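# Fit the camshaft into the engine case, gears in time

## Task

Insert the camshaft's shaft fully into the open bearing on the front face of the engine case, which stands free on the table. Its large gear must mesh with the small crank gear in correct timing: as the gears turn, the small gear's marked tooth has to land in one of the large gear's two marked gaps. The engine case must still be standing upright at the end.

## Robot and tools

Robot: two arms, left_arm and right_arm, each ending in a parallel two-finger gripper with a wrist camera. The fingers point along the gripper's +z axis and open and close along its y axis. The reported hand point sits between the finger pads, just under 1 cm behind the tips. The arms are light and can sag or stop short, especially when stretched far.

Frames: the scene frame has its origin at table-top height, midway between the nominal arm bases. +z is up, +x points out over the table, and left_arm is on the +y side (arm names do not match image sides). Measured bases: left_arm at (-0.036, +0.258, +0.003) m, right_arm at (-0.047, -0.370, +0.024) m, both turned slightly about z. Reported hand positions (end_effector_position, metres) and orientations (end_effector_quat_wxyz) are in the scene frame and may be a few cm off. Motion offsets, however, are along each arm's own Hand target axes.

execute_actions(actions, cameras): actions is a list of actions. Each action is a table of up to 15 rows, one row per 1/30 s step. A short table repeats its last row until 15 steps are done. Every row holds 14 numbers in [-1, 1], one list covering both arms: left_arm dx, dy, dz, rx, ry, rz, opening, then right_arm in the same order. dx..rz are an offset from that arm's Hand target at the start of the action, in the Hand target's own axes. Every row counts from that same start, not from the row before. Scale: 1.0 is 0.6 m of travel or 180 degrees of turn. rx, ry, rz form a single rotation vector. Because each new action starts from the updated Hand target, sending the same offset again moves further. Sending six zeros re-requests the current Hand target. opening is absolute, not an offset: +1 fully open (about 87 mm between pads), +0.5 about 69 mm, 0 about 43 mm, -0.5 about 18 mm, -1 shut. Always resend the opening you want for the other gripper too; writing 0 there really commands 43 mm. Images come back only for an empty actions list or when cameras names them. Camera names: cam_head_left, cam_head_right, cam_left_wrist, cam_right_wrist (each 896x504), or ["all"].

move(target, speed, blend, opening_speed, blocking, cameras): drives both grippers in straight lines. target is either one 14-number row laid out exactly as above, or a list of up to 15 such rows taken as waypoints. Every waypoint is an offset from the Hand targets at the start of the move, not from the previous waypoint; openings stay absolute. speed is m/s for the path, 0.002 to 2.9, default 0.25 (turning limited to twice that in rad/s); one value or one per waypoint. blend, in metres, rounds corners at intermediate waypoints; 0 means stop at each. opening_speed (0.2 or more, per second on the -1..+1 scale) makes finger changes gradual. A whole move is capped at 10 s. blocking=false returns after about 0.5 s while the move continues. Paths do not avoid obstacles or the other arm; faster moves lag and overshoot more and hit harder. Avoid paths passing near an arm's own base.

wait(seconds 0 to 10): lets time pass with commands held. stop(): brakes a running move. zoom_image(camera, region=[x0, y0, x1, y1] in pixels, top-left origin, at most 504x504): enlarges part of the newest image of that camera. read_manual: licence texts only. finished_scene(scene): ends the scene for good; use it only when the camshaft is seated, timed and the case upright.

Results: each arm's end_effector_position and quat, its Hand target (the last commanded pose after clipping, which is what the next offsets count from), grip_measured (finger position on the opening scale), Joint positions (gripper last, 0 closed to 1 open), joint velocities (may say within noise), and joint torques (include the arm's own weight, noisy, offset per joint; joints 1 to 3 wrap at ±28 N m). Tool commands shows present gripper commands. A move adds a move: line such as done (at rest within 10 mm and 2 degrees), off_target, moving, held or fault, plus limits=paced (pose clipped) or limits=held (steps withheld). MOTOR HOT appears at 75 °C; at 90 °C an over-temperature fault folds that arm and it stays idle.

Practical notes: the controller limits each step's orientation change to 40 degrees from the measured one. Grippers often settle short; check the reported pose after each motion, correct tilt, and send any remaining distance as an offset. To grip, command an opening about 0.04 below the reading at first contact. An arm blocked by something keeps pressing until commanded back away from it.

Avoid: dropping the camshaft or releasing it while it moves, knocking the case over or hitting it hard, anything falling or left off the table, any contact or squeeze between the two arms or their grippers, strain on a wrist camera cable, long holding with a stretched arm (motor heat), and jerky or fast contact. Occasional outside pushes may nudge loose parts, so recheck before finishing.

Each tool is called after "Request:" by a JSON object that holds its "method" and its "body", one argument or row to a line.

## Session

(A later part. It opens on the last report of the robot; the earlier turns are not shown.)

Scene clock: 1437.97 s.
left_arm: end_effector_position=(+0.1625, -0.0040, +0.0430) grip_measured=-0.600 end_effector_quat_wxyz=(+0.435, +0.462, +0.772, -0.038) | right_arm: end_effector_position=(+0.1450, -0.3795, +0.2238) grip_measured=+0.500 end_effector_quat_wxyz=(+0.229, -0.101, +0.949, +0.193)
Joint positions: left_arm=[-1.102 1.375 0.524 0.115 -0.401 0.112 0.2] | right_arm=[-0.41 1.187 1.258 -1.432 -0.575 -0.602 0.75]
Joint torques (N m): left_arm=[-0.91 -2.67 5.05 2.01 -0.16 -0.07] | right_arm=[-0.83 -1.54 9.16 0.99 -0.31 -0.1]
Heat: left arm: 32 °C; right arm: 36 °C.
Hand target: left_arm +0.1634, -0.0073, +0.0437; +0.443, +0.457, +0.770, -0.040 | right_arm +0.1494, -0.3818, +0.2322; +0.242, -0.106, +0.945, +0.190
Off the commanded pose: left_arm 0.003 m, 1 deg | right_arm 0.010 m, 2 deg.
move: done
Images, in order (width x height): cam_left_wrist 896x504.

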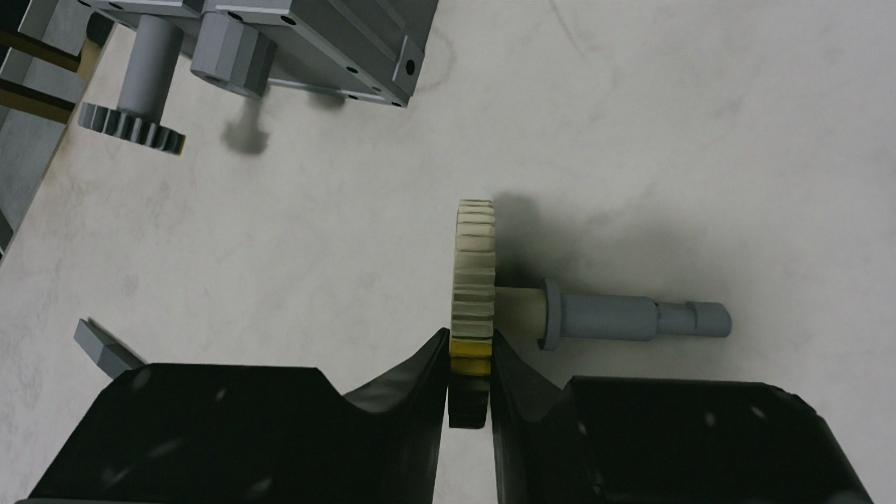

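Request:
{"method": "move", "body": {
  "target": [
    [0,0,0,0,0,0,0.3,0,0,0,0,0,0,0.5],
    [0,0,-0.17,0,0,0,0.3,0,0,0,0,0,0,0.5],
    [-0.106,0.002,-0.075,0.012,0.2556,0.012,0.5,0,0,0,0,0,0,0.5]
  ],
  "speed": 0.13,
  "opening_speed": 0.5,
  "cameras": ["cam_left_wrist","cam_head_left"]
}}

Scene clock: 1454.70 s.
left_arm: end_effector_position=(+0.1464, -0.0272, +0.1165) grip_measured=+0.500 end_effector_quat_wxyz=(+0.105, +0.464, +0.869, +0.137) | right_arm: end_effector_position=(+0.1450, -0.3795, +0.2238) grip_measured=+0.500 end_effector_quat_wxyz=(+0.229, -0.101, +0.949, +0.193)
Joint positions: left_arm=[-1.114 1.979 1.736 -1.333 -0.347 -0.178 0.75] | right_arm=[-0.41 1.187 1.258 -1.432 -0.575 -0.602 0.75]
Joint torques (N m): left_arm=[0.13 -6.3 6.87 0.31 -0.02 -0.09] | right_arm=[-0.98 -1.58 9.2 0.97 -0.32 -0.09]
Heat: left arm: 30 °C; right arm: 35 °C.
Hand target: left_arm +0.1473, -0.0281, +0.1169; +0.099, +0.459, +0.873, +0.136 | right_arm +0.1494, -0.3818, +0.2322; +0.242, -0.106, +0.945, +0.190
Off the commanded pose: left_arm 0.001 m, 1 deg | right_arm 0.010 m, 2 deg.
move: done
Images, in order (width x height): cam_head_left 896x504, cam_left_wrist 896x504.

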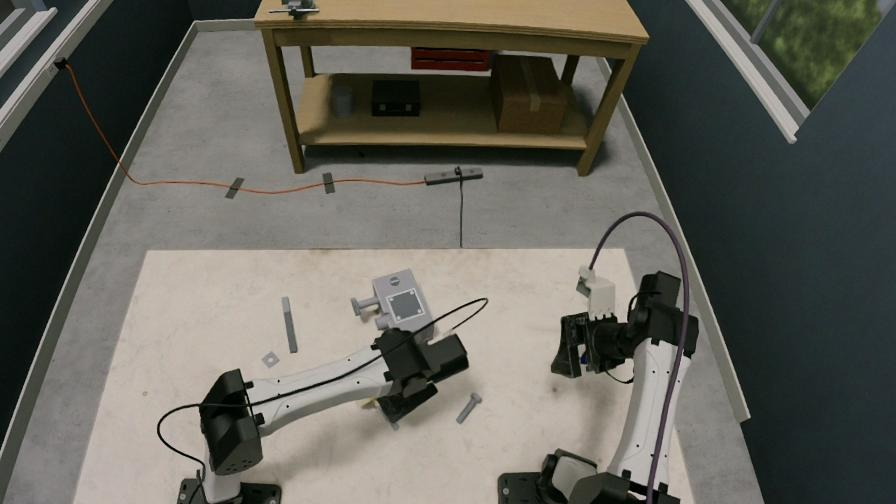

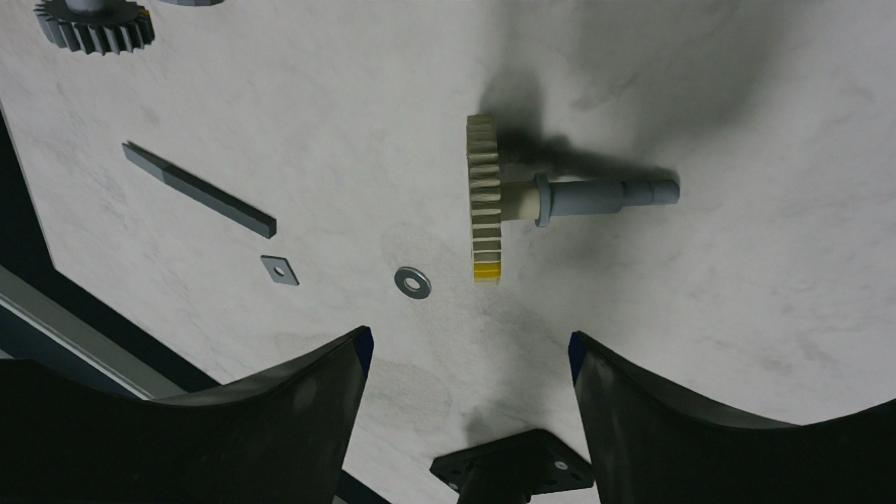

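Request:
{"method": "move", "body": {
  "target": [
    [-0.004,-0.014,0.11,-0.006,0,-0.006,0.4,0,0,0,0,0,0,0.5],
    [-0.004,-0.014,0.11,-0.006,0,-0.006,-0.45,0,0,0,0,0,0,0.5]
  ],
  "speed": 0.1,
  "opening_speed": 0.5,
  "cameras": ["cam_left_wrist"]
}}

Scene clock: 1464.50 s.
left_arm: end_effector_position=(+0.1573, -0.0238, +0.0565) grip_measured=-0.450 end_effector_quat_wxyz=(+0.101, +0.451, +0.875, +0.142) | right_arm: end_effector_position=(+0.1450, -0.3795, +0.2238) grip_measured=+0.500 end_effector_quat_wxyz=(+0.229, -0.101, +0.949, +0.193)
Joint positions: left_arm=[-1.082 2.025 1.561 -1.119 -0.349 -0.177 0.275] | right_arm=[-0.41 1.187 1.258 -1.432 -0.575 -0.602 0.75]
Joint torques (N m): left_arm=[0.08 -6.74 4.74 0.66 -0.19 0.02] | right_arm=[-0.81 -1.47 9.13 0.99 -0.32 -0.09]
Heat: left arm: 30 °C; right arm: 35 °C.
Hand target: left_arm +0.1617, -0.0250, +0.0521; +0.104, +0.450, +0.876, +0.143 | right_arm +0.1494, -0.3818, +0.2322; +0.242, -0.106, +0.945, +0.190
Off the commanded pose: left_arm 0.006 m, 0 deg | right_arm 0.010 m, 2 deg.
move: done
Images, in order (width x height): cam_left_wrist 896x504.

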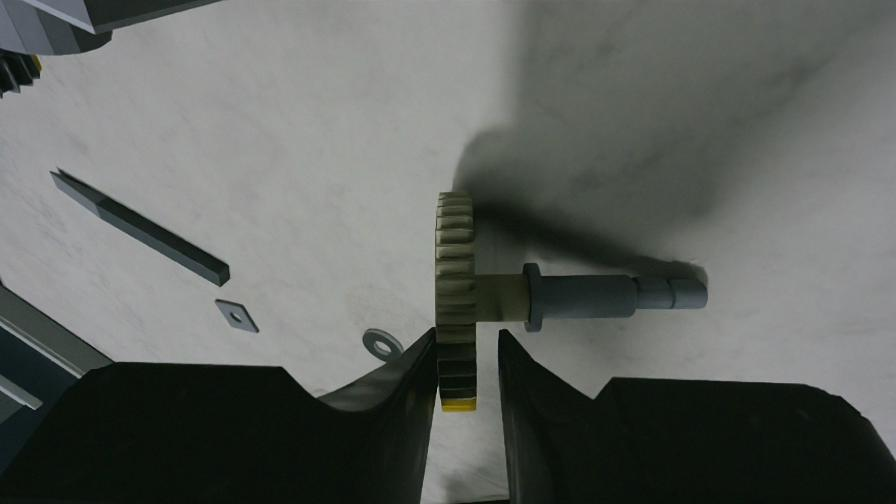

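Request:
{"method": "move", "body": {
  "target": [
    [0,0.0075,0.014,0,0,0,-0.45,0,0,0,0,0,0,0.5],
    [0,0.0075,0.014,0,0,0,-0.78,0,0,0,0,0,0,0.5]
  ],
  "speed": 0.08,
  "opening_speed": 0.3,
  "cameras": ["cam_left_wrist"]
}}

Scene clock: 1472.87 s.
left_arm: end_effector_position=(+0.1644, -0.0203, +0.0514) grip_measured=-0.647 end_effector_quat_wxyz=(+0.104, +0.451, +0.875, +0.143) | right_arm: end_effector_position=(+0.1450, -0.3795, +0.2238) grip_measured=+0.500 end_effector_quat_wxyz=(+0.229, -0.101, +0.949, +0.193)
Joint positions: left_arm=[-1.064 2.025 1.539 -1.087 -0.355 -0.157 0.177] | right_arm=[-0.41 1.187 1.258 -1.432 -0.575 -0.602 0.75]
Joint torques (N m): left_arm=[0.12 -6.64 4.52 0.68 -0.14 0.01] | right_arm=[-0.83 -1.52 9.13 0.98 -0.34 -0.09]
Heat: left arm: 30 °C; right arm: 35 °C.
Hand target: left_arm +0.1676, -0.0211, +0.0457; +0.104, +0.450, +0.876, +0.143 | right_arm +0.1494, -0.3818, +0.2322; +0.242, -0.106, +0.945, +0.190
Off the commanded pose: left_arm 0.007 m, 0 deg | right_arm 0.010 m, 2 deg.
move: done
Images, in order (width x height): cam_left_wrist 896x504.

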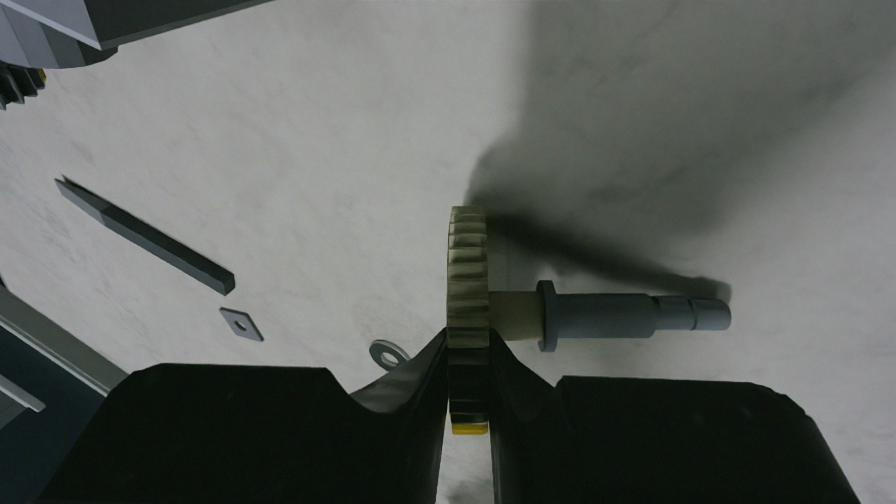

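Request:
{"method": "move", "body": {
  "target": [
    [-0.0063,0.04,-0.11,0,0,0,-0.78,0,0,0,0,0,0,0.5],
    [0.0605,0.23,-0.015,-0.0299,-0.073,-0.402,-0.78,0,0,0,0,0,0,0.5]
  ],
  "speed": 0.13,
  "blend": [0.02,0],
  "cameras": ["cam_left_wrist","cam_head_left","cam_head_right"]
}}

Scene clock: 1505.97 s.
left_arm: end_effector_position=(+0.2387, +0.0851, +0.0877) grip_measured=-0.649 end_effector_quat_wxyz=(+0.253, -0.130, +0.957, +0.060) | right_arm: end_effector_position=(+0.1450, -0.3795, +0.2238) grip_measured=+0.500 end_effector_quat_wxyz=(+0.229, -0.101, +0.949, +0.193)
Joint positions: left_arm=[-0.667 1.62 1.187 -0.871 -0.459 -0.918 0.175] | right_arm=[-0.41 1.187 1.258 -1.432 -0.575 -0.602 0.75]
Joint torques (N m): left_arm=[0.06 -7.66 5.3 1.26 -0.43 -0.1] | right_arm=[-0.87 -1.57 9.2 0.99 -0.33 -0.08]
Heat: left arm: 31 °C; right arm: 34 °C.
Hand target: left_arm +0.2486, +0.0836, +0.0998; +0.281, -0.145, +0.948, +0.043 | right_arm +0.1494, -0.3818, +0.2322; +0.242, -0.106, +0.945, +0.190
Off the commanded pose: left_arm 0.016 m, 4 deg | right_arm 0.010 m, 2 deg.
move: off_target (left_arm)
Images, in order (width x height): cam_head_left 896x504, cam_head_right 896x504, cam_left_wrist 896x504.

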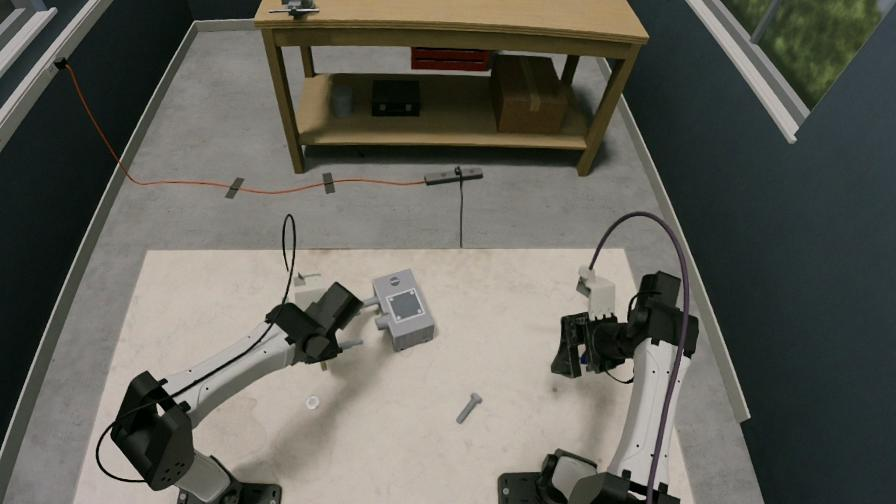

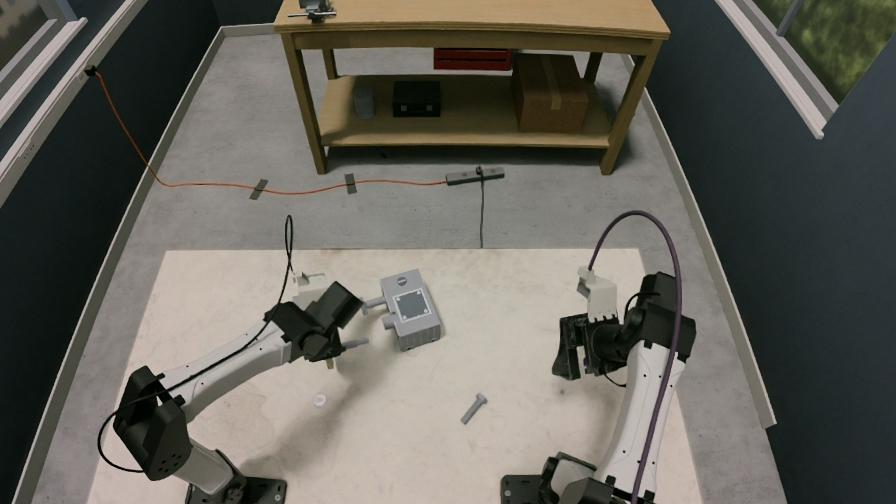

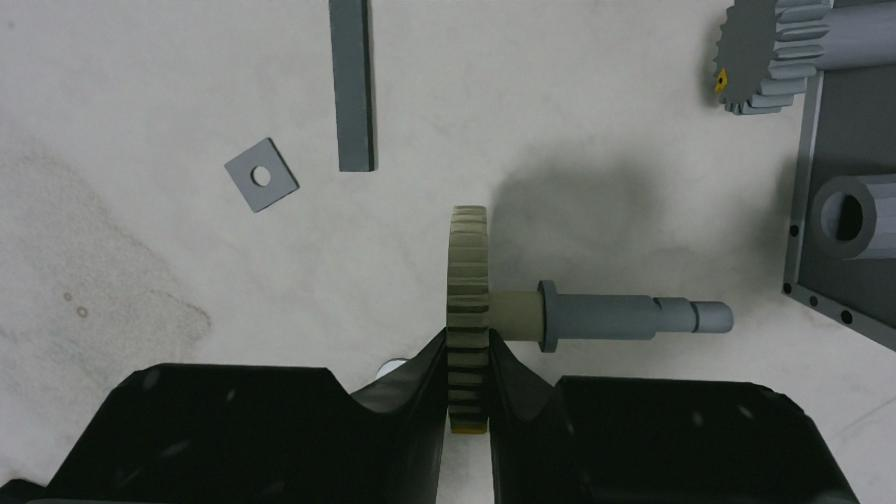

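Request:
{"method": "move", "body": {
  "target": [-0.055,0.0,0.0,0,-0.044,0,-0.78,0,0,0,0,0,0,0.5],
  "speed": 0.1,
  "cameras": ["cam_left_wrist"]
}}

Request:
{"method": "zoom_image", "body": {
  "camera": "cam_left_wrist",
  "region": [520, 0, 896, 370]
}}

Scene clock: 1517.73 s.
left_arm: end_effector_position=(+0.2650, +0.0916, +0.1041) grip_measured=-0.649 end_effector_quat_wxyz=(+0.317, -0.130, +0.937, +0.067) | right_arm: end_effector_position=(+0.1450, -0.3795, +0.2238) grip_measured=+0.500 end_effector_quat_wxyz=(+0.229, -0.101, +0.949, +0.193)
Joint positions: left_arm=[-0.656 1.599 1.187 -0.788 -0.56 -0.867 0.175] | right_arm=[-0.41 1.187 1.258 -1.432 -0.575 -0.602 0.75]
Joint torques (N m): left_arm=[0.16 -7.57 5.38 1.46 -0.5 -0.02] | right_arm=[-0.8 -1.51 9.17 1 -0.33 -0.08]
Heat: left arm: 31 °C; right arm: 34 °C.
Hand target: left_arm +0.2750, +0.0919, +0.1178; +0.346, -0.142, +0.926, +0.053 | right_arm +0.1494, -0.3818, +0.2322; +0.242, -0.106, +0.945, +0.190
Off the commanded pose: left_arm 0.017 m, 4 deg | right_arm 0.010 m, 2 deg.
move: off_target (left_arm)
Images, in order (width x height): cam_left_wrist 896x504.

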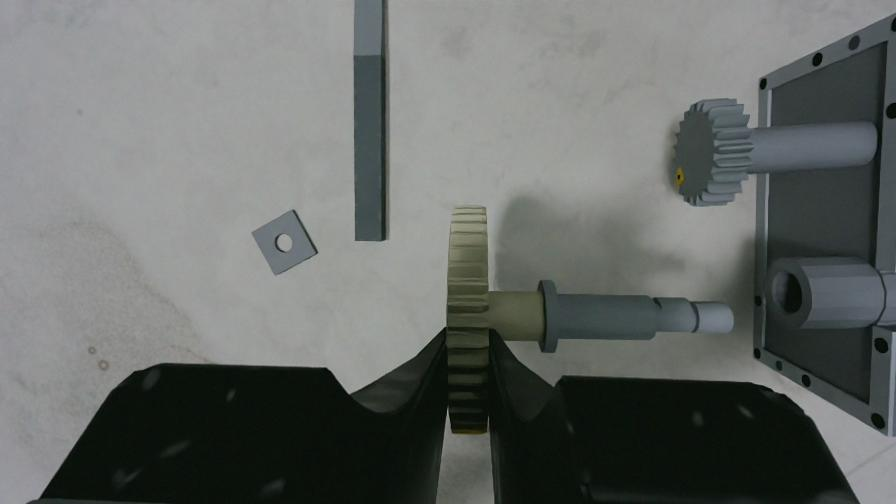

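Scaled by 1.340 from the camera's 896x504 image, which has a finer 1280x720 frame.

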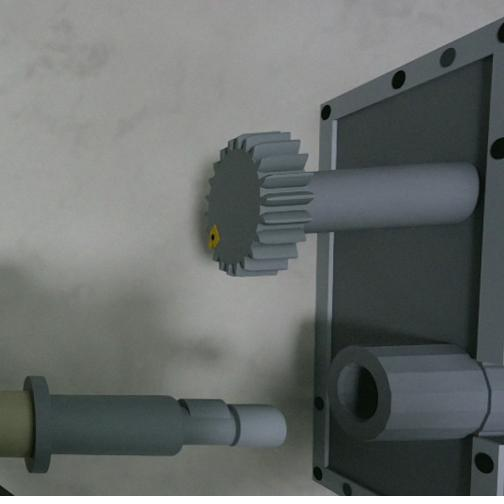

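Request:
{"method": "move", "body": {
  "target": [0.0007,0.0,0.0143,-0.0099,0,-0.0098,-0.78,0,0,0,0,0,0,0.5],
  "speed": 0.08,
  "cameras": ["cam_left_wrist"]
}}

Request:
{"method": "zoom_image", "body": {
  "camera": "cam_left_wrist",
  "region": [520, 0, 896, 370]
}}

Scene clock: 1537.07 s.
left_arm: end_effector_position=(+0.2680, +0.0948, +0.1050) grip_measured=-0.649 end_effector_quat_wxyz=(+0.323, -0.145, +0.933, +0.070) | right_arm: end_effector_position=(+0.1450, -0.3795, +0.2238) grip_measured=+0.500 end_effector_quat_wxyz=(+0.229, -0.101, +0.949, +0.193)
Joint positions: left_arm=[-0.649 1.599 1.187 -0.787 -0.575 -0.891 0.175] | right_arm=[-0.41 1.187 1.258 -1.432 -0.575 -0.602 0.75]
Joint torques (N m): left_arm=[0.25 -5.04 6.19 1.46 -0.5 -0.09] | right_arm=[-0.87 -1.47 9.14 0.98 -0.33 -0.07]
Heat: left arm: 32 °C; right arm: 33 °C.
Hand target: left_arm +0.2801, +0.0935, +0.1110; +0.344, -0.161, +0.923, +0.062 | right_arm +0.1494, -0.3818, +0.2322; +0.242, -0.106, +0.945, +0.190
Off the commanded pose: left_arm 0.014 m, 3 deg | right_arm 0.010 m, 2 deg.
move: off_target (left_arm)
Images, in order (width x height): cam_left_wrist 896x504.

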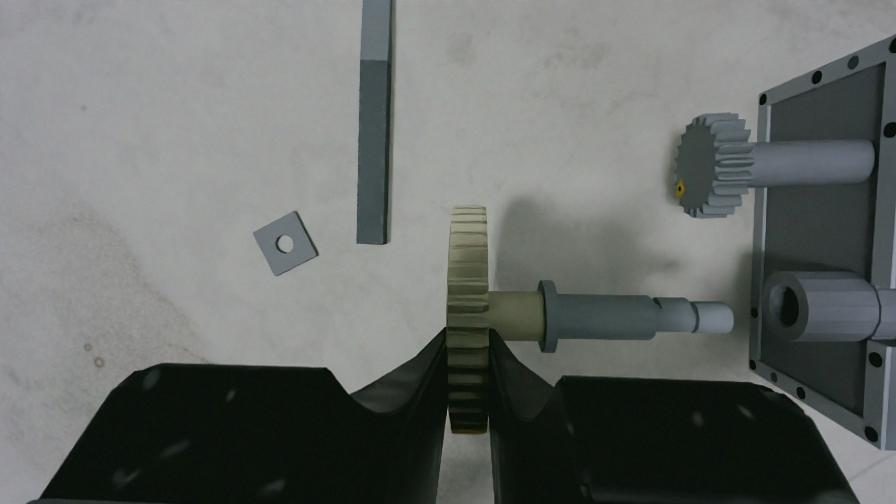

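Scaled by 1.340 from the camera's 896x504 image, which has a finer 1280x720 frame.

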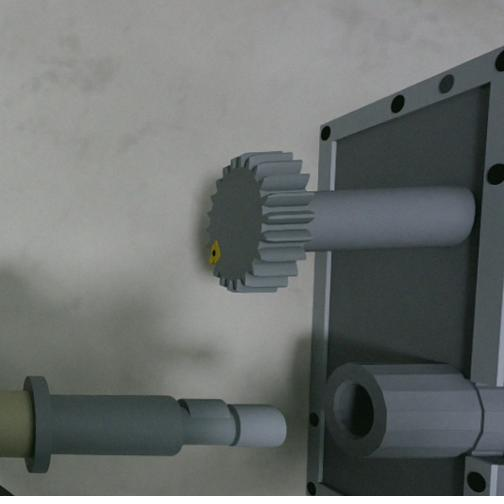

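Request:
{"method": "move", "body": {
  "target": [0.0,-0.012,0.011,0,0,0,-0.78,0,0,0,0,0,0,0.5],
  "speed": 0.08,
  "cameras": ["cam_left_wrist"]
}}

Request:
{"method": "zoom_image", "body": {
  "camera": "cam_left_wrist",
  "region": [520, 0, 896, 370]
}}

Scene clock: 1541.80 s.
left_arm: end_effector_position=(+0.2710, +0.0925, +0.0969) grip_measured=-0.649 end_effector_quat_wxyz=(+0.320, -0.145, +0.933, +0.074) | right_arm: end_effector_position=(+0.1450, -0.3795, +0.2238) grip_measured=+0.500 end_effector_quat_wxyz=(+0.229, -0.101, +0.949, +0.193)
Joint positions: left_arm=[-0.649 1.628 1.187 -0.769 -0.576 -0.892 0.175] | right_arm=[-0.41 1.187 1.258 -1.432 -0.575 -0.602 0.75]
Joint torques (N m): left_arm=[0.21 -4.88 7.46 1.45 -0.5 -0.1] | right_arm=[-0.8 -1.57 9.16 0.99 -0.32 -0.07]
Heat: left arm: 31 °C; right arm: 33 °C.
Hand target: left_arm +0.2866, +0.0883, +0.1060; +0.344, -0.161, +0.923, +0.062 | right_arm +0.1494, -0.3818, +0.2322; +0.242, -0.106, +0.945, +0.190
Off the commanded pose: left_arm 0.019 m, 4 deg | right_arm 0.010 m, 2 deg.
move: off_target (left_arm)
Images, in order (width x height): cam_left_wrist 896x504.

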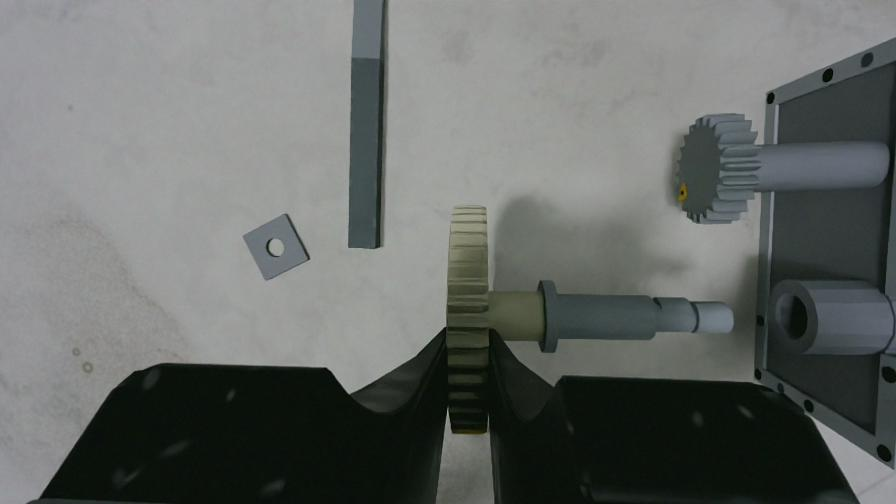

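Scaled by 1.340 from the camera's 896x504 image, which has a finer 1280x720 frame.

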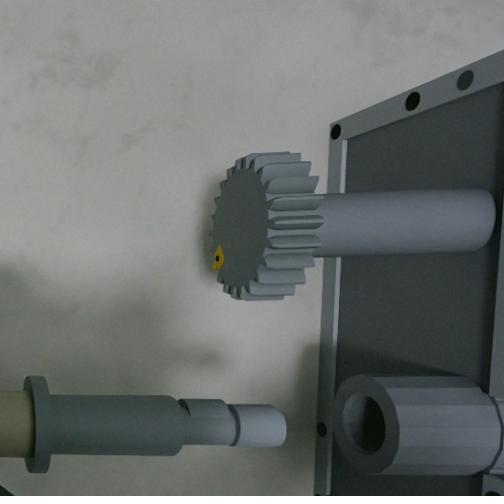

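Request:
{"method": "move", "body": {
  "target": [0.003,-0.015,0.0045,0,0,0,-0.78,0,0,0,0,0,0,0.5],
  "speed": 0.06,
  "cameras": ["cam_left_wrist"]
}}

Request:
{"method": "zoom_image", "body": {
  "camera": "cam_left_wrist",
  "region": [620, 220, 820, 380]
}}

Scene clock: 1576.37 s.
left_arm: end_effector_position=(+0.2754, +0.0892, +0.0923) grip_measured=-0.649 end_effector_quat_wxyz=(+0.318, -0.150, +0.933, +0.077) | right_arm: end_effector_position=(+0.1450, -0.3795, +0.2238) grip_measured=+0.500 end_effector_quat_wxyz=(+0.229, -0.101, +0.949, +0.193)
Joint positions: left_arm=[-0.649 1.66 1.206 -0.767 -0.58 -0.905 0.175] | right_arm=[-0.41 1.187 1.258 -1.432 -0.575 -0.602 0.75]
Joint torques (N m): left_arm=[-0.79 -5 7.95 1.4 -0.49 -0.11] | right_arm=[-0.87 -1.57 9.17 1 -0.32 -0.08]
Heat: left arm: 30 °C; right arm: 32 °C.
Hand target: left_arm +0.2901, +0.0799, +0.1027; +0.344, -0.161, +0.923, +0.062 | right_arm +0.1494, -0.3818, +0.2322; +0.242, -0.106, +0.945, +0.190
Off the commanded pose: left_arm 0.020 m, 4 deg | right_arm 0.010 m, 2 deg.
move: off_target (left_arm)
Images, in order (width x height): cam_left_wrist 896x504.

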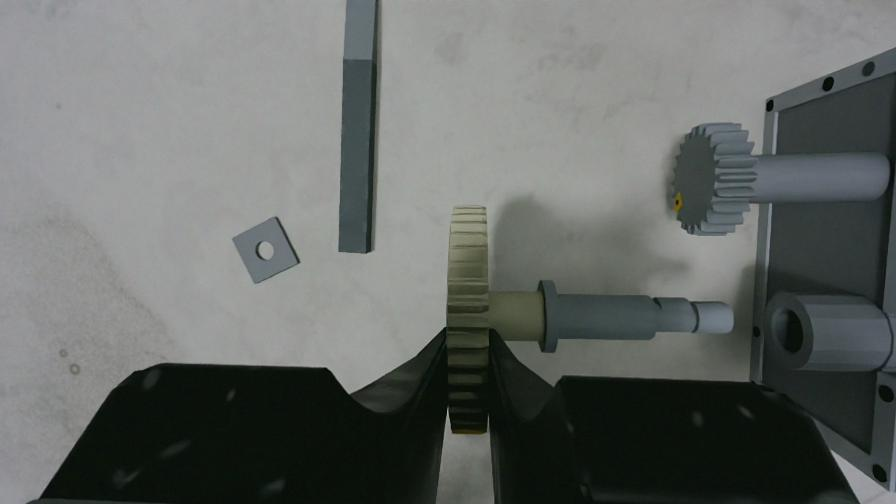

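Scaled by 2.520 from the camera's 896x504 image, which has a finer 1280x720 frame.

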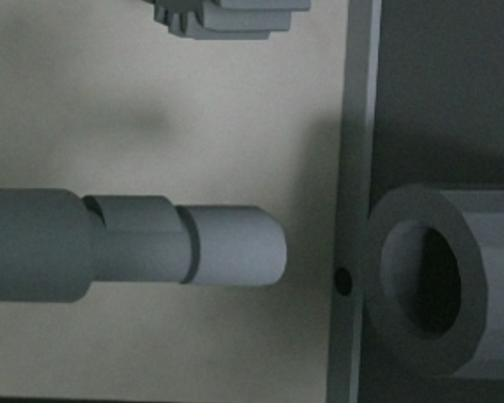

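Request:
{"method": "move", "body": {
  "target": [0.006,-0.017,-0.0045,0,0,0,-0.78,0,0,0,0,0,0,0.5],
  "speed": 0.06,
  "cameras": ["cam_left_wrist"]
}}

Request:
{"method": "zoom_image", "body": {
  "camera": "cam_left_wrist",
  "region": [620, 220, 820, 380]
}}

Scene clock: 1583.47 s.
left_arm: end_effector_position=(+0.2788, +0.0756, +0.0929) grip_measured=-0.649 end_effector_quat_wxyz=(+0.324, -0.153, +0.931, +0.070) | right_arm: end_effector_position=(+0.1450, -0.3795, +0.2238) grip_measured=+0.500 end_effector_quat_wxyz=(+0.229, -0.101, +0.949, +0.193)
Joint positions: left_arm=[-0.675 1.691 1.239 -0.767 -0.59 -0.936 0.175] | right_arm=[-0.41 1.187 1.258 -1.432 -0.575 -0.602 0.75]
Joint torques (N m): left_arm=[-0.9 -5.2 7.94 1.21 -0.54 -0.11] | right_arm=[-0.8 -1.52 9.17 0.95 -0.32 -0.08]
Heat: left arm: 30 °C; right arm: 32 °C.
Hand target: left_arm +0.2892, +0.0687, +0.1023; +0.344, -0.161, +0.923, +0.062 | right_arm +0.1494, -0.3818, +0.2322; +0.242, -0.106, +0.945, +0.190
Off the commanded pose: left_arm 0.016 m, 3 deg | right_arm 0.010 m, 2 deg.
move: off_target (left_arm)
Images, in order (width x height): cam_left_wrist 896x504.

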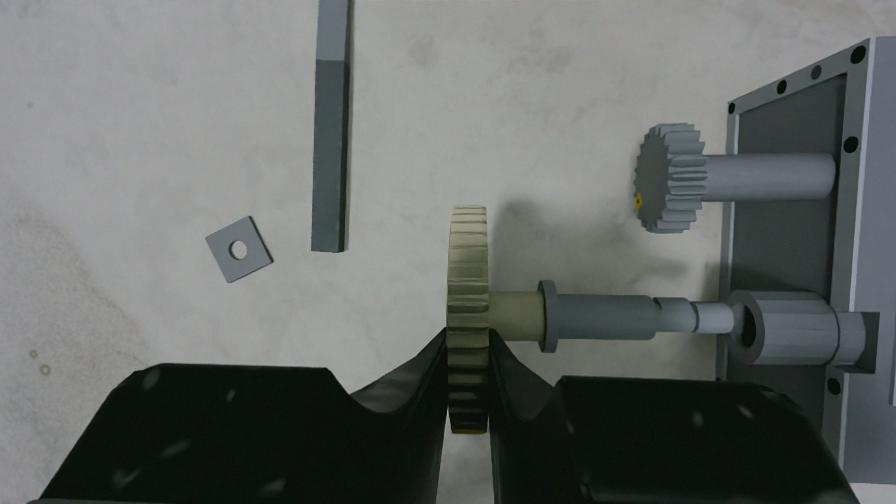

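Scaled by 2.520 from the camera's 896x504 image, which has a finer 1280x720 frame.

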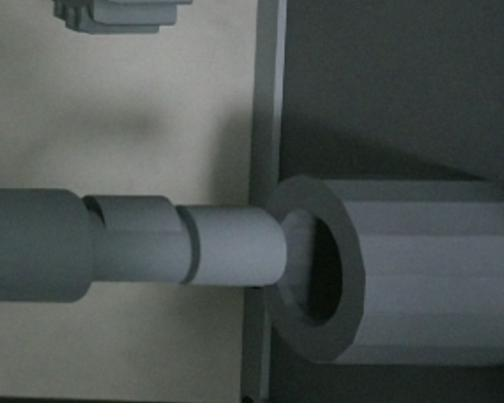

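Request:
{"method": "move", "body": {
  "target": [0.008,-0.012,0.001,0,0,0,-0.78,0,0,0,0,0,0,0.5],
  "speed": 0.05,
  "cameras": ["cam_left_wrist"]
}}

Request:
{"method": "zoom_image", "body": {
  "camera": "cam_left_wrist",
  "region": [620, 220, 820, 380]
}}

Scene clock: 1592.23 s.
left_arm: end_effector_position=(+0.2789, +0.0678, +0.0895) grip_measured=-0.649 end_effector_quat_wxyz=(+0.325, -0.153, +0.931, +0.070) | right_arm: end_effector_position=(+0.1450, -0.3795, +0.2238) grip_measured=+0.500 end_effector_quat_wxyz=(+0.229, -0.101, +0.949, +0.193)
Joint positions: left_arm=[-0.693 1.714 1.253 -0.767 -0.596 -0.957 0.175] | right_arm=[-0.41 1.187 1.258 -1.432 -0.575 -0.602 0.75]
Joint torques (N m): left_arm=[-0.98 -5.34 7.9 1.17 -0.54 -0.12] | right_arm=[-0.8 -1.51 9.22 0.98 -0.34 -0.09]
Heat: left arm: 30 °C; right arm: 32 °C.
Hand target: left_arm +0.2887, +0.0610, +0.0986; +0.344, -0.161, +0.923, +0.062 | right_arm +0.1494, -0.3818, +0.2322; +0.242, -0.106, +0.945, +0.190
Off the commanded pose: left_arm 0.015 m, 3 deg | right_arm 0.010 m, 2 deg.
move: off_target (left_arm)
Images, in order (width x height): cam_left_wrist 896x504.

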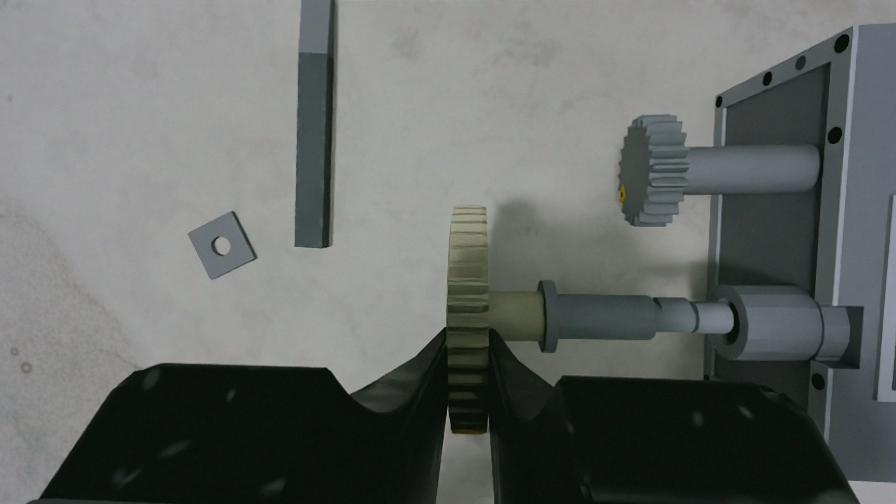

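Scaled by 2.520 from the camera's 896x504 image, which has a finer 1280x720 frame.

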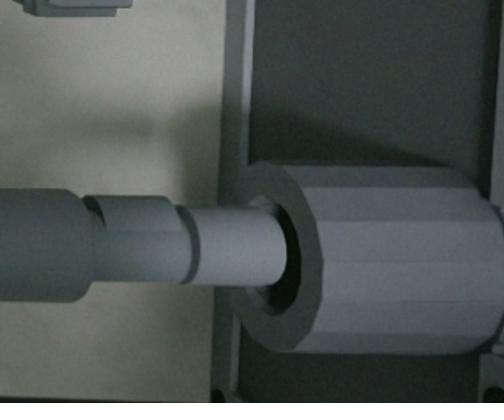

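Request:
{"method": "move", "body": {
  "target": [0.0015,-0.015,-0.001,0,0,0,-0.78,0,0,0,0,0,0,0.5],
  "speed": 0.05,
  "cameras": ["cam_left_wrist"]
}}

Request:
{"method": "zoom_image", "body": {
  "camera": "cam_left_wrist",
  "region": [620, 220, 820, 380]
}}

Scene clock: 1597.17 s.
left_arm: end_effector_position=(+0.2830, +0.0586, +0.0898) grip_measured=-0.649 end_effector_quat_wxyz=(+0.328, -0.155, +0.930, +0.068) | right_arm: end_effector_position=(+0.1450, -0.3795, +0.2238) grip_measured=+0.500 end_effector_quat_wxyz=(+0.229, -0.101, +0.949, +0.193)
Joint positions: left_arm=[-0.706 1.745 1.288 -0.773 -0.604 -0.972 0.175] | right_arm=[-0.41 1.187 1.258 -1.432 -0.575 -0.602 0.75]
Joint torques (N m): left_arm=[-1.09 -5.55 8.01 1.06 -0.51 -0.09] | right_arm=[-0.87 -1.51 9.18 0.98 -0.32 -0.1]
Heat: left arm: 29 °C; right arm: 32 °C.
Hand target: left_arm +0.2907, +0.0521, +0.0985; +0.344, -0.161, +0.923, +0.062 | right_arm +0.1494, -0.3818, +0.2322; +0.242, -0.106, +0.945, +0.190
Off the commanded pose: left_arm 0.013 m, 2 deg | right_arm 0.010 m, 2 deg.
move: off_target (left_arm)
Images, in order (width x height): cam_left_wrist 896x504.

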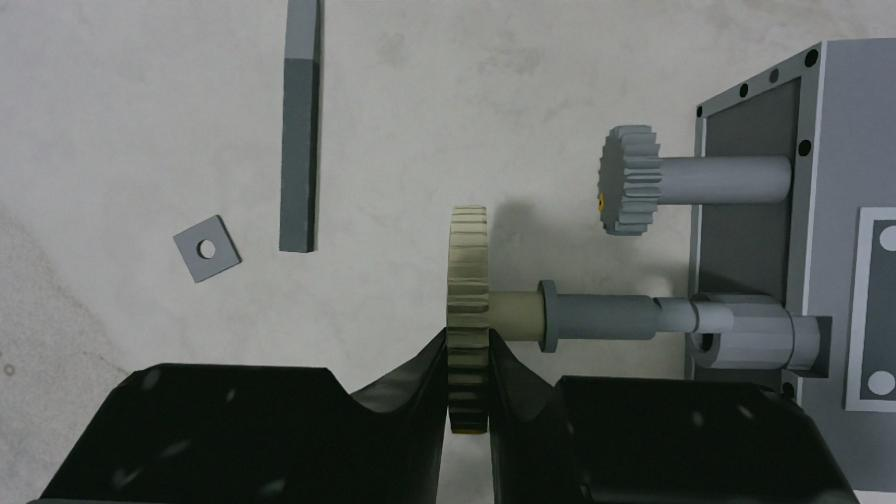

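Scaled by 2.520 from the camera's 896x504 image, which has a finer 1280x720 frame.

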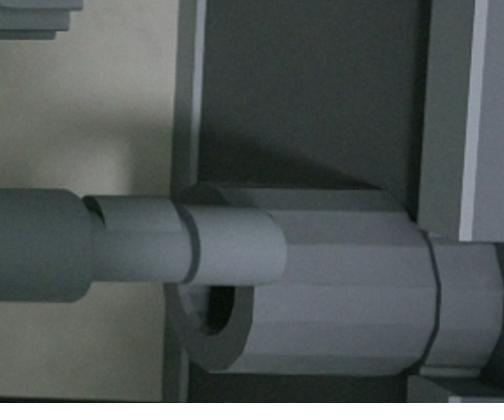

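Request:
{"method": "move", "body": {
  "target": [
    [0,0.035,0,0,0,0,-0.78,0,0,0,0,0,0,0.5],
    [0.0185,0.035,0.0237,0,0,0,-0.78,0,0,0,0,0,0,0.5]
  ],
  "speed": 0.06,
  "blend": [0.005,0],
  "cameras": ["cam_left_wrist","cam_head_left"]
}}

Request:
{"method": "zoom_image", "body": {
  "camera": "cam_left_wrist",
  "region": [520, 0, 896, 370]
}}

Scene clock: 1609.63 s.
left_arm: end_effector_position=(+0.2749, +0.0744, +0.0698) grip_measured=-0.649 end_effector_quat_wxyz=(+0.323, -0.151, +0.931, +0.078) | right_arm: end_effector_position=(+0.1450, -0.3795, +0.2238) grip_measured=+0.500 end_effector_quat_wxyz=(+0.229, -0.101, +0.949, +0.193)
Joint positions: left_arm=[-0.69 1.72 1.179 -0.701 -0.604 -0.952 0.175] | right_arm=[-0.41 1.187 1.258 -1.432 -0.575 -0.602 0.75]
Joint torques (N m): left_arm=[0.14 -7.62 5.34 1.34 -0.41 0.02] | right_arm=[-0.88 -1.61 9.17 0.98 -0.32 -0.1]
Heat: left arm: 29 °C; right arm: 32 °C.
Hand target: left_arm +0.2844, +0.0722, +0.0805; +0.344, -0.161, +0.923, +0.062 | right_arm +0.1494, -0.3818, +0.2322; +0.242, -0.106, +0.945, +0.190
Off the commanded pose: left_arm 0.015 m, 3 deg | right_arm 0.010 m, 2 deg.
move: off_target (left_arm)
Images, in order (width x height): cam_head_left 896x504, cam_left_wrist 896x504.

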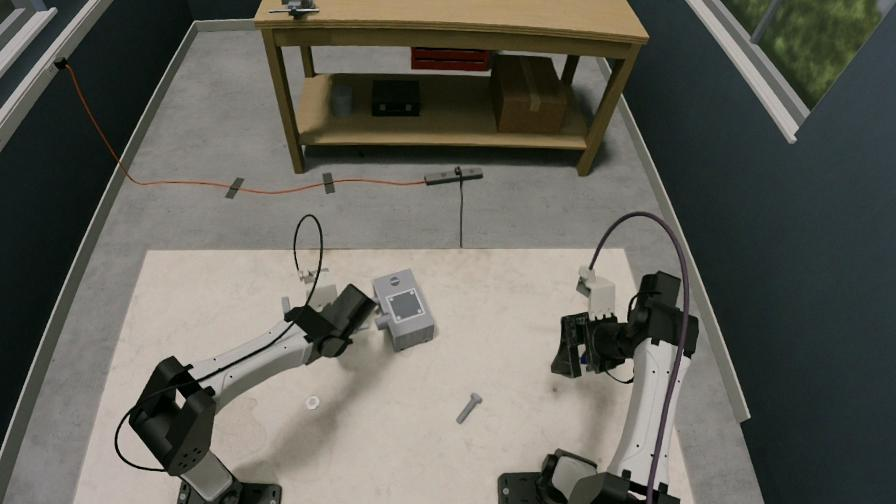

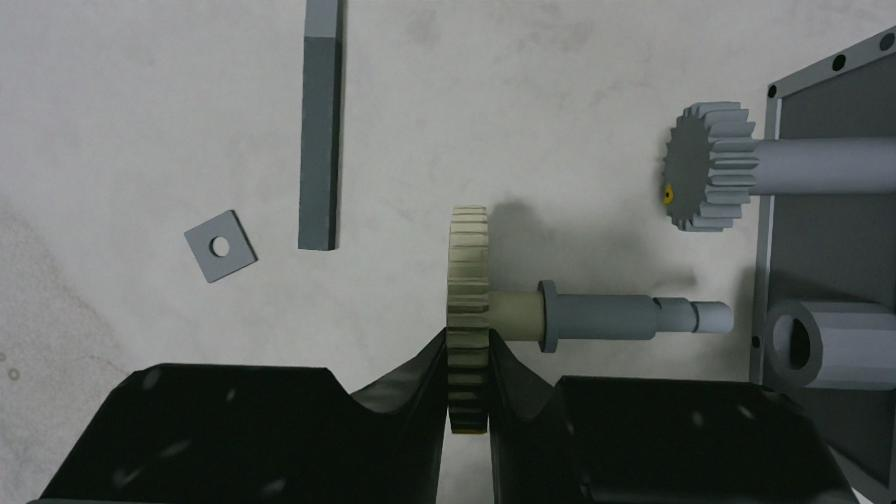

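Scaled by 1.340 from the camera's 896x504 image, which has a finer 1280x720 frame.

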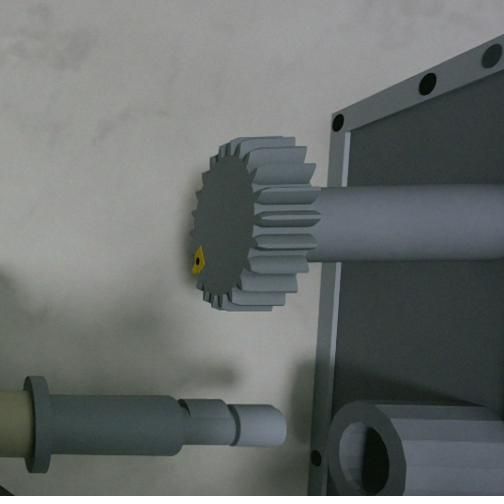

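Request:
{"method": "move", "body": {
  "target": [-0.004,0,-0.0225,0,0,0,-0.78,0,0,0,0,0,0,0.5],
  "speed": 0.06,
  "cameras": ["cam_left_wrist"]
}}

Request:
{"method": "zoom_image", "body": {
  "camera": "cam_left_wrist",
  "region": [520, 0, 896, 370]
}}

Scene clock: 1621.80 s.
left_arm: end_effector_position=(+0.2712, +0.0758, +0.0720) grip_measured=-0.649 end_effector_quat_wxyz=(+0.320, -0.151, +0.932, +0.080) | right_arm: end_effector_position=(+0.1450, -0.3795, +0.2238) grip_measured=+0.500 end_effector_quat_wxyz=(+0.229, -0.101, +0.949, +0.193)
Joint positions: left_arm=[-0.694 1.71 1.179 -0.722 -0.604 -0.96 0.175] | right_arm=[-0.41 1.187 1.258 -1.432 -0.575 -0.602 0.75]
Joint torques (N m): left_arm=[-0.98 -8.4 7.34 0.98 -0.47 -0.1] | right_arm=[-0.83 -1.58 9.18 0.98 -0.31 -0.09]
Heat: left arm: 30 °C; right arm: 31 °C.
Hand target: left_arm +0.2778, +0.0698, +0.0923; +0.344, -0.161, +0.923, +0.062 | right_arm +0.1494, -0.3818, +0.2322; +0.242, -0.106, +0.945, +0.190
Off the commanded pose: left_arm 0.022 m, 4 deg | right_arm 0.010 m, 2 deg.
move: off_target (left_arm)
Images, in order (width x height): cam_left_wrist 896x504.

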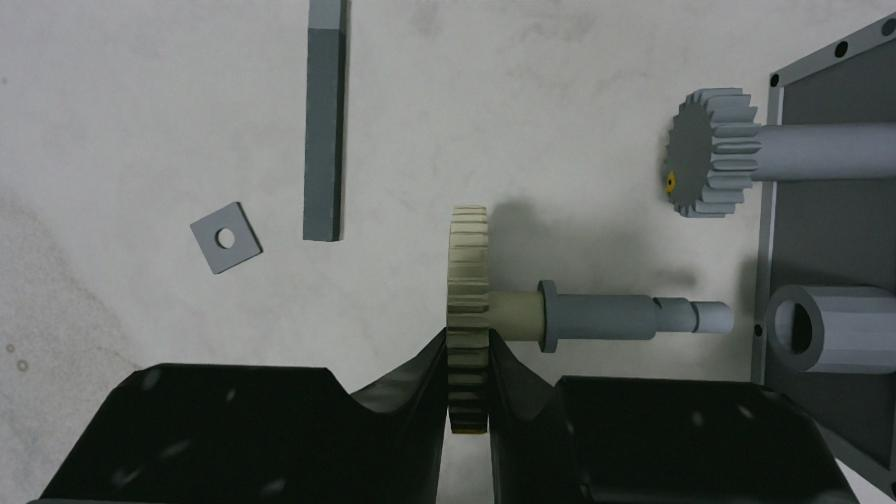

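Scaled by 1.340 from the camera's 896x504 image, which has a finer 1280x720 frame.

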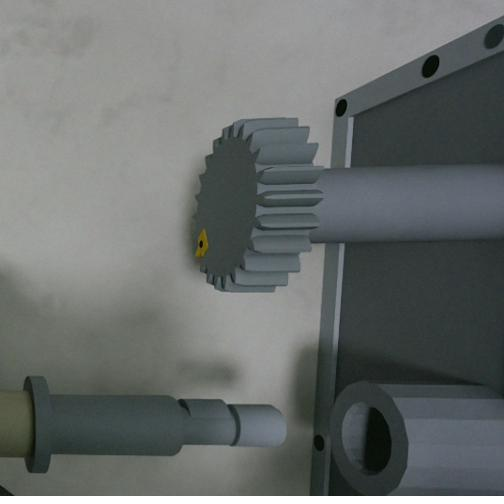

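Request:
{"method": "move", "body": {
  "target": [-0.0075,0,-0.0135,0,0,0,-0.78,0,0,0,0,0,0,0.5],
  "speed": 0.06,
  "cameras": ["cam_left_wrist"]
}}

Request:
{"method": "zoom_image", "body": {
  "camera": "cam_left_wrist",
  "region": [520, 0, 896, 370]
}}

Scene clock: 1628.93 s.
left_arm: end_effector_position=(+0.2687, +0.0754, +0.0800) grip_measured=-0.649 end_effector_quat_wxyz=(+0.319, -0.151, +0.932, +0.081) | right_arm: end_effector_position=(+0.1450, -0.3795, +0.2238) grip_measured=+0.500 end_effector_quat_wxyz=(+0.229, -0.101, +0.949, +0.193)
Joint positions: left_arm=[-0.699 1.699 1.201 -0.761 -0.604 -0.966 0.175] | right_arm=[-0.41 1.187 1.258 -1.432 -0.575 -0.602 0.75]
Joint torques (N m): left_arm=[-1.06 -8.28 7.72 0.99 -0.5 -0.11] | right_arm=[-0.87 -1.59 9.1 0.99 -0.33 -0.08]
Heat: left arm: 30 °C; right arm: 31 °C.
Hand target: left_arm +0.2760, +0.0691, +0.1014; +0.344, -0.161, +0.923, +0.062 | right_arm +0.1494, -0.3818, +0.2322; +0.242, -0.106, +0.945, +0.190
Off the commanded pose: left_arm 0.023 m, 4 deg | right_arm 0.010 m, 2 deg.
move: off_target (left_arm)
Images, in order (width x height): cam_left_wrist 896x504.

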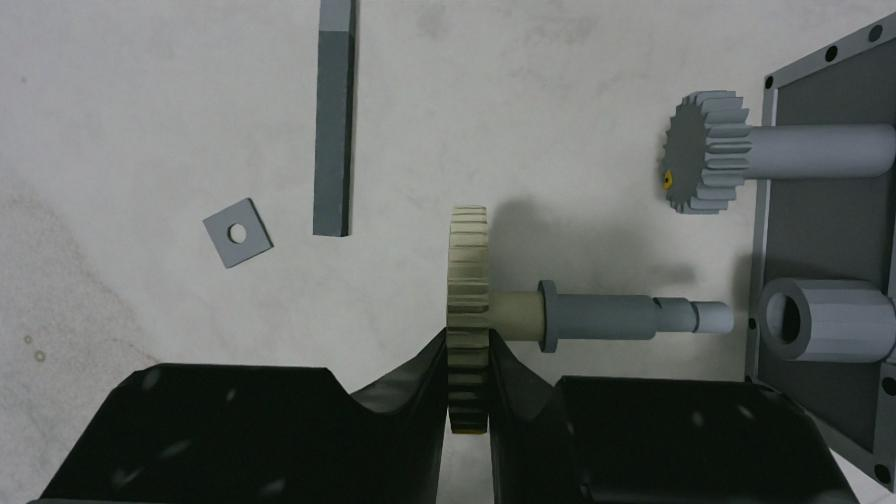

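Scaled by 1.340 from the camera's 896x504 image, which has a finer 1280x720 frame.

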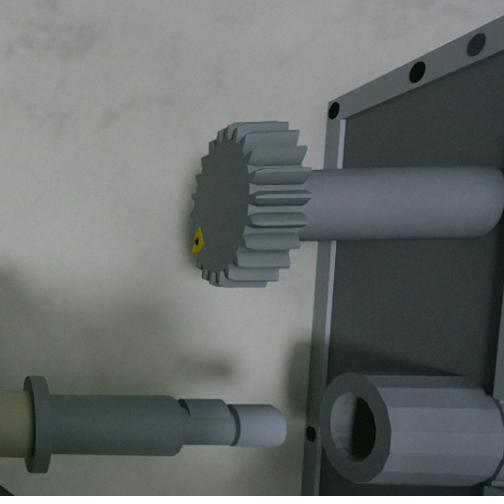

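Request:
{"method": "move", "body": {
  "target": [-0.004,-0.022,-0.0053,0,0,0,-0.78,0,0,0,0,0,0,0.5],
  "speed": 0.06,
  "cameras": ["cam_left_wrist"]
}}

Request:
{"method": "zoom_image", "body": {
  "camera": "cam_left_wrist",
  "region": [620, 220, 820, 380]
}}

Scene clock: 1635.00 s.
left_arm: end_effector_position=(+0.2735, +0.0612, +0.0972) grip_measured=-0.649 end_effector_quat_wxyz=(+0.329, -0.155, +0.929, +0.065) | right_arm: end_effector_position=(+0.1450, -0.3795, +0.2238) grip_measured=+0.500 end_effector_quat_wxyz=(+0.229, -0.101, +0.949, +0.193)
Joint positions: left_arm=[-0.719 1.703 1.269 -0.798 -0.607 -0.987 0.175] | right_arm=[-0.41 1.187 1.258 -1.432 -0.575 -0.602 0.75]
Joint torques (N m): left_arm=[-0.95 -5.33 7.79 1.02 -0.53 -0.1] | right_arm=[-0.81 -1.58 9.17 0.97 -0.33 -0.07]
Heat: left arm: 30 °C; right arm: 31 °C.
Hand target: left_arm +0.2804, +0.0566, +0.1054; +0.344, -0.161, +0.923, +0.062 | right_arm +0.1494, -0.3818, +0.2322; +0.242, -0.106, +0.945, +0.190
Off the commanded pose: left_arm 0.012 m, 2 deg | right_arm 0.010 m, 2 deg.
move: off_target (left_arm)
Images, in order (width x height): cam_left_wrist 896x504.

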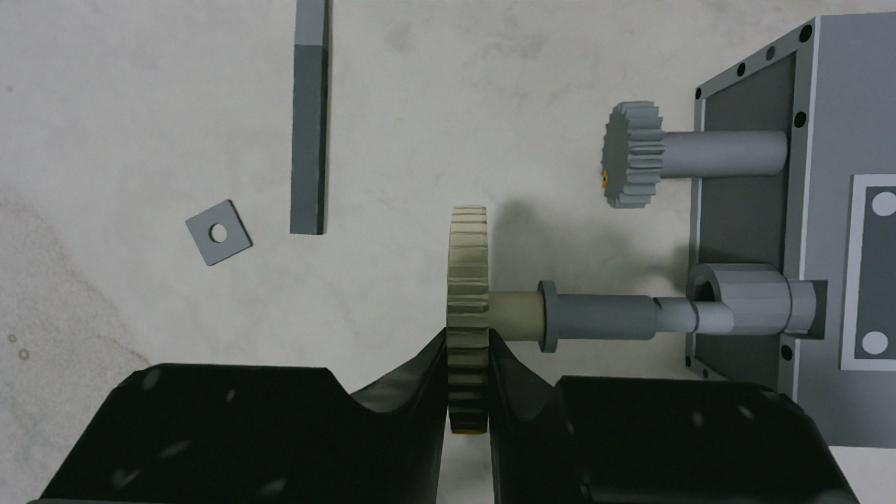

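Scaled by 2.520 from the camera's 896x504 image, which has a finer 1280x720 frame.

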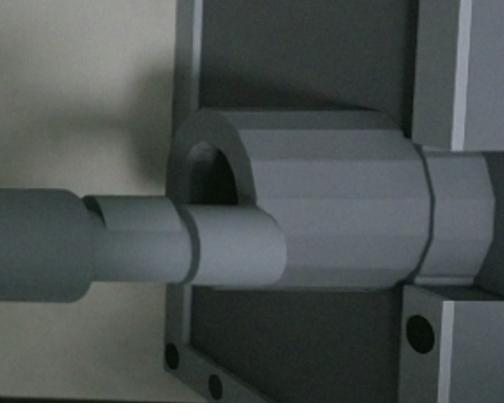

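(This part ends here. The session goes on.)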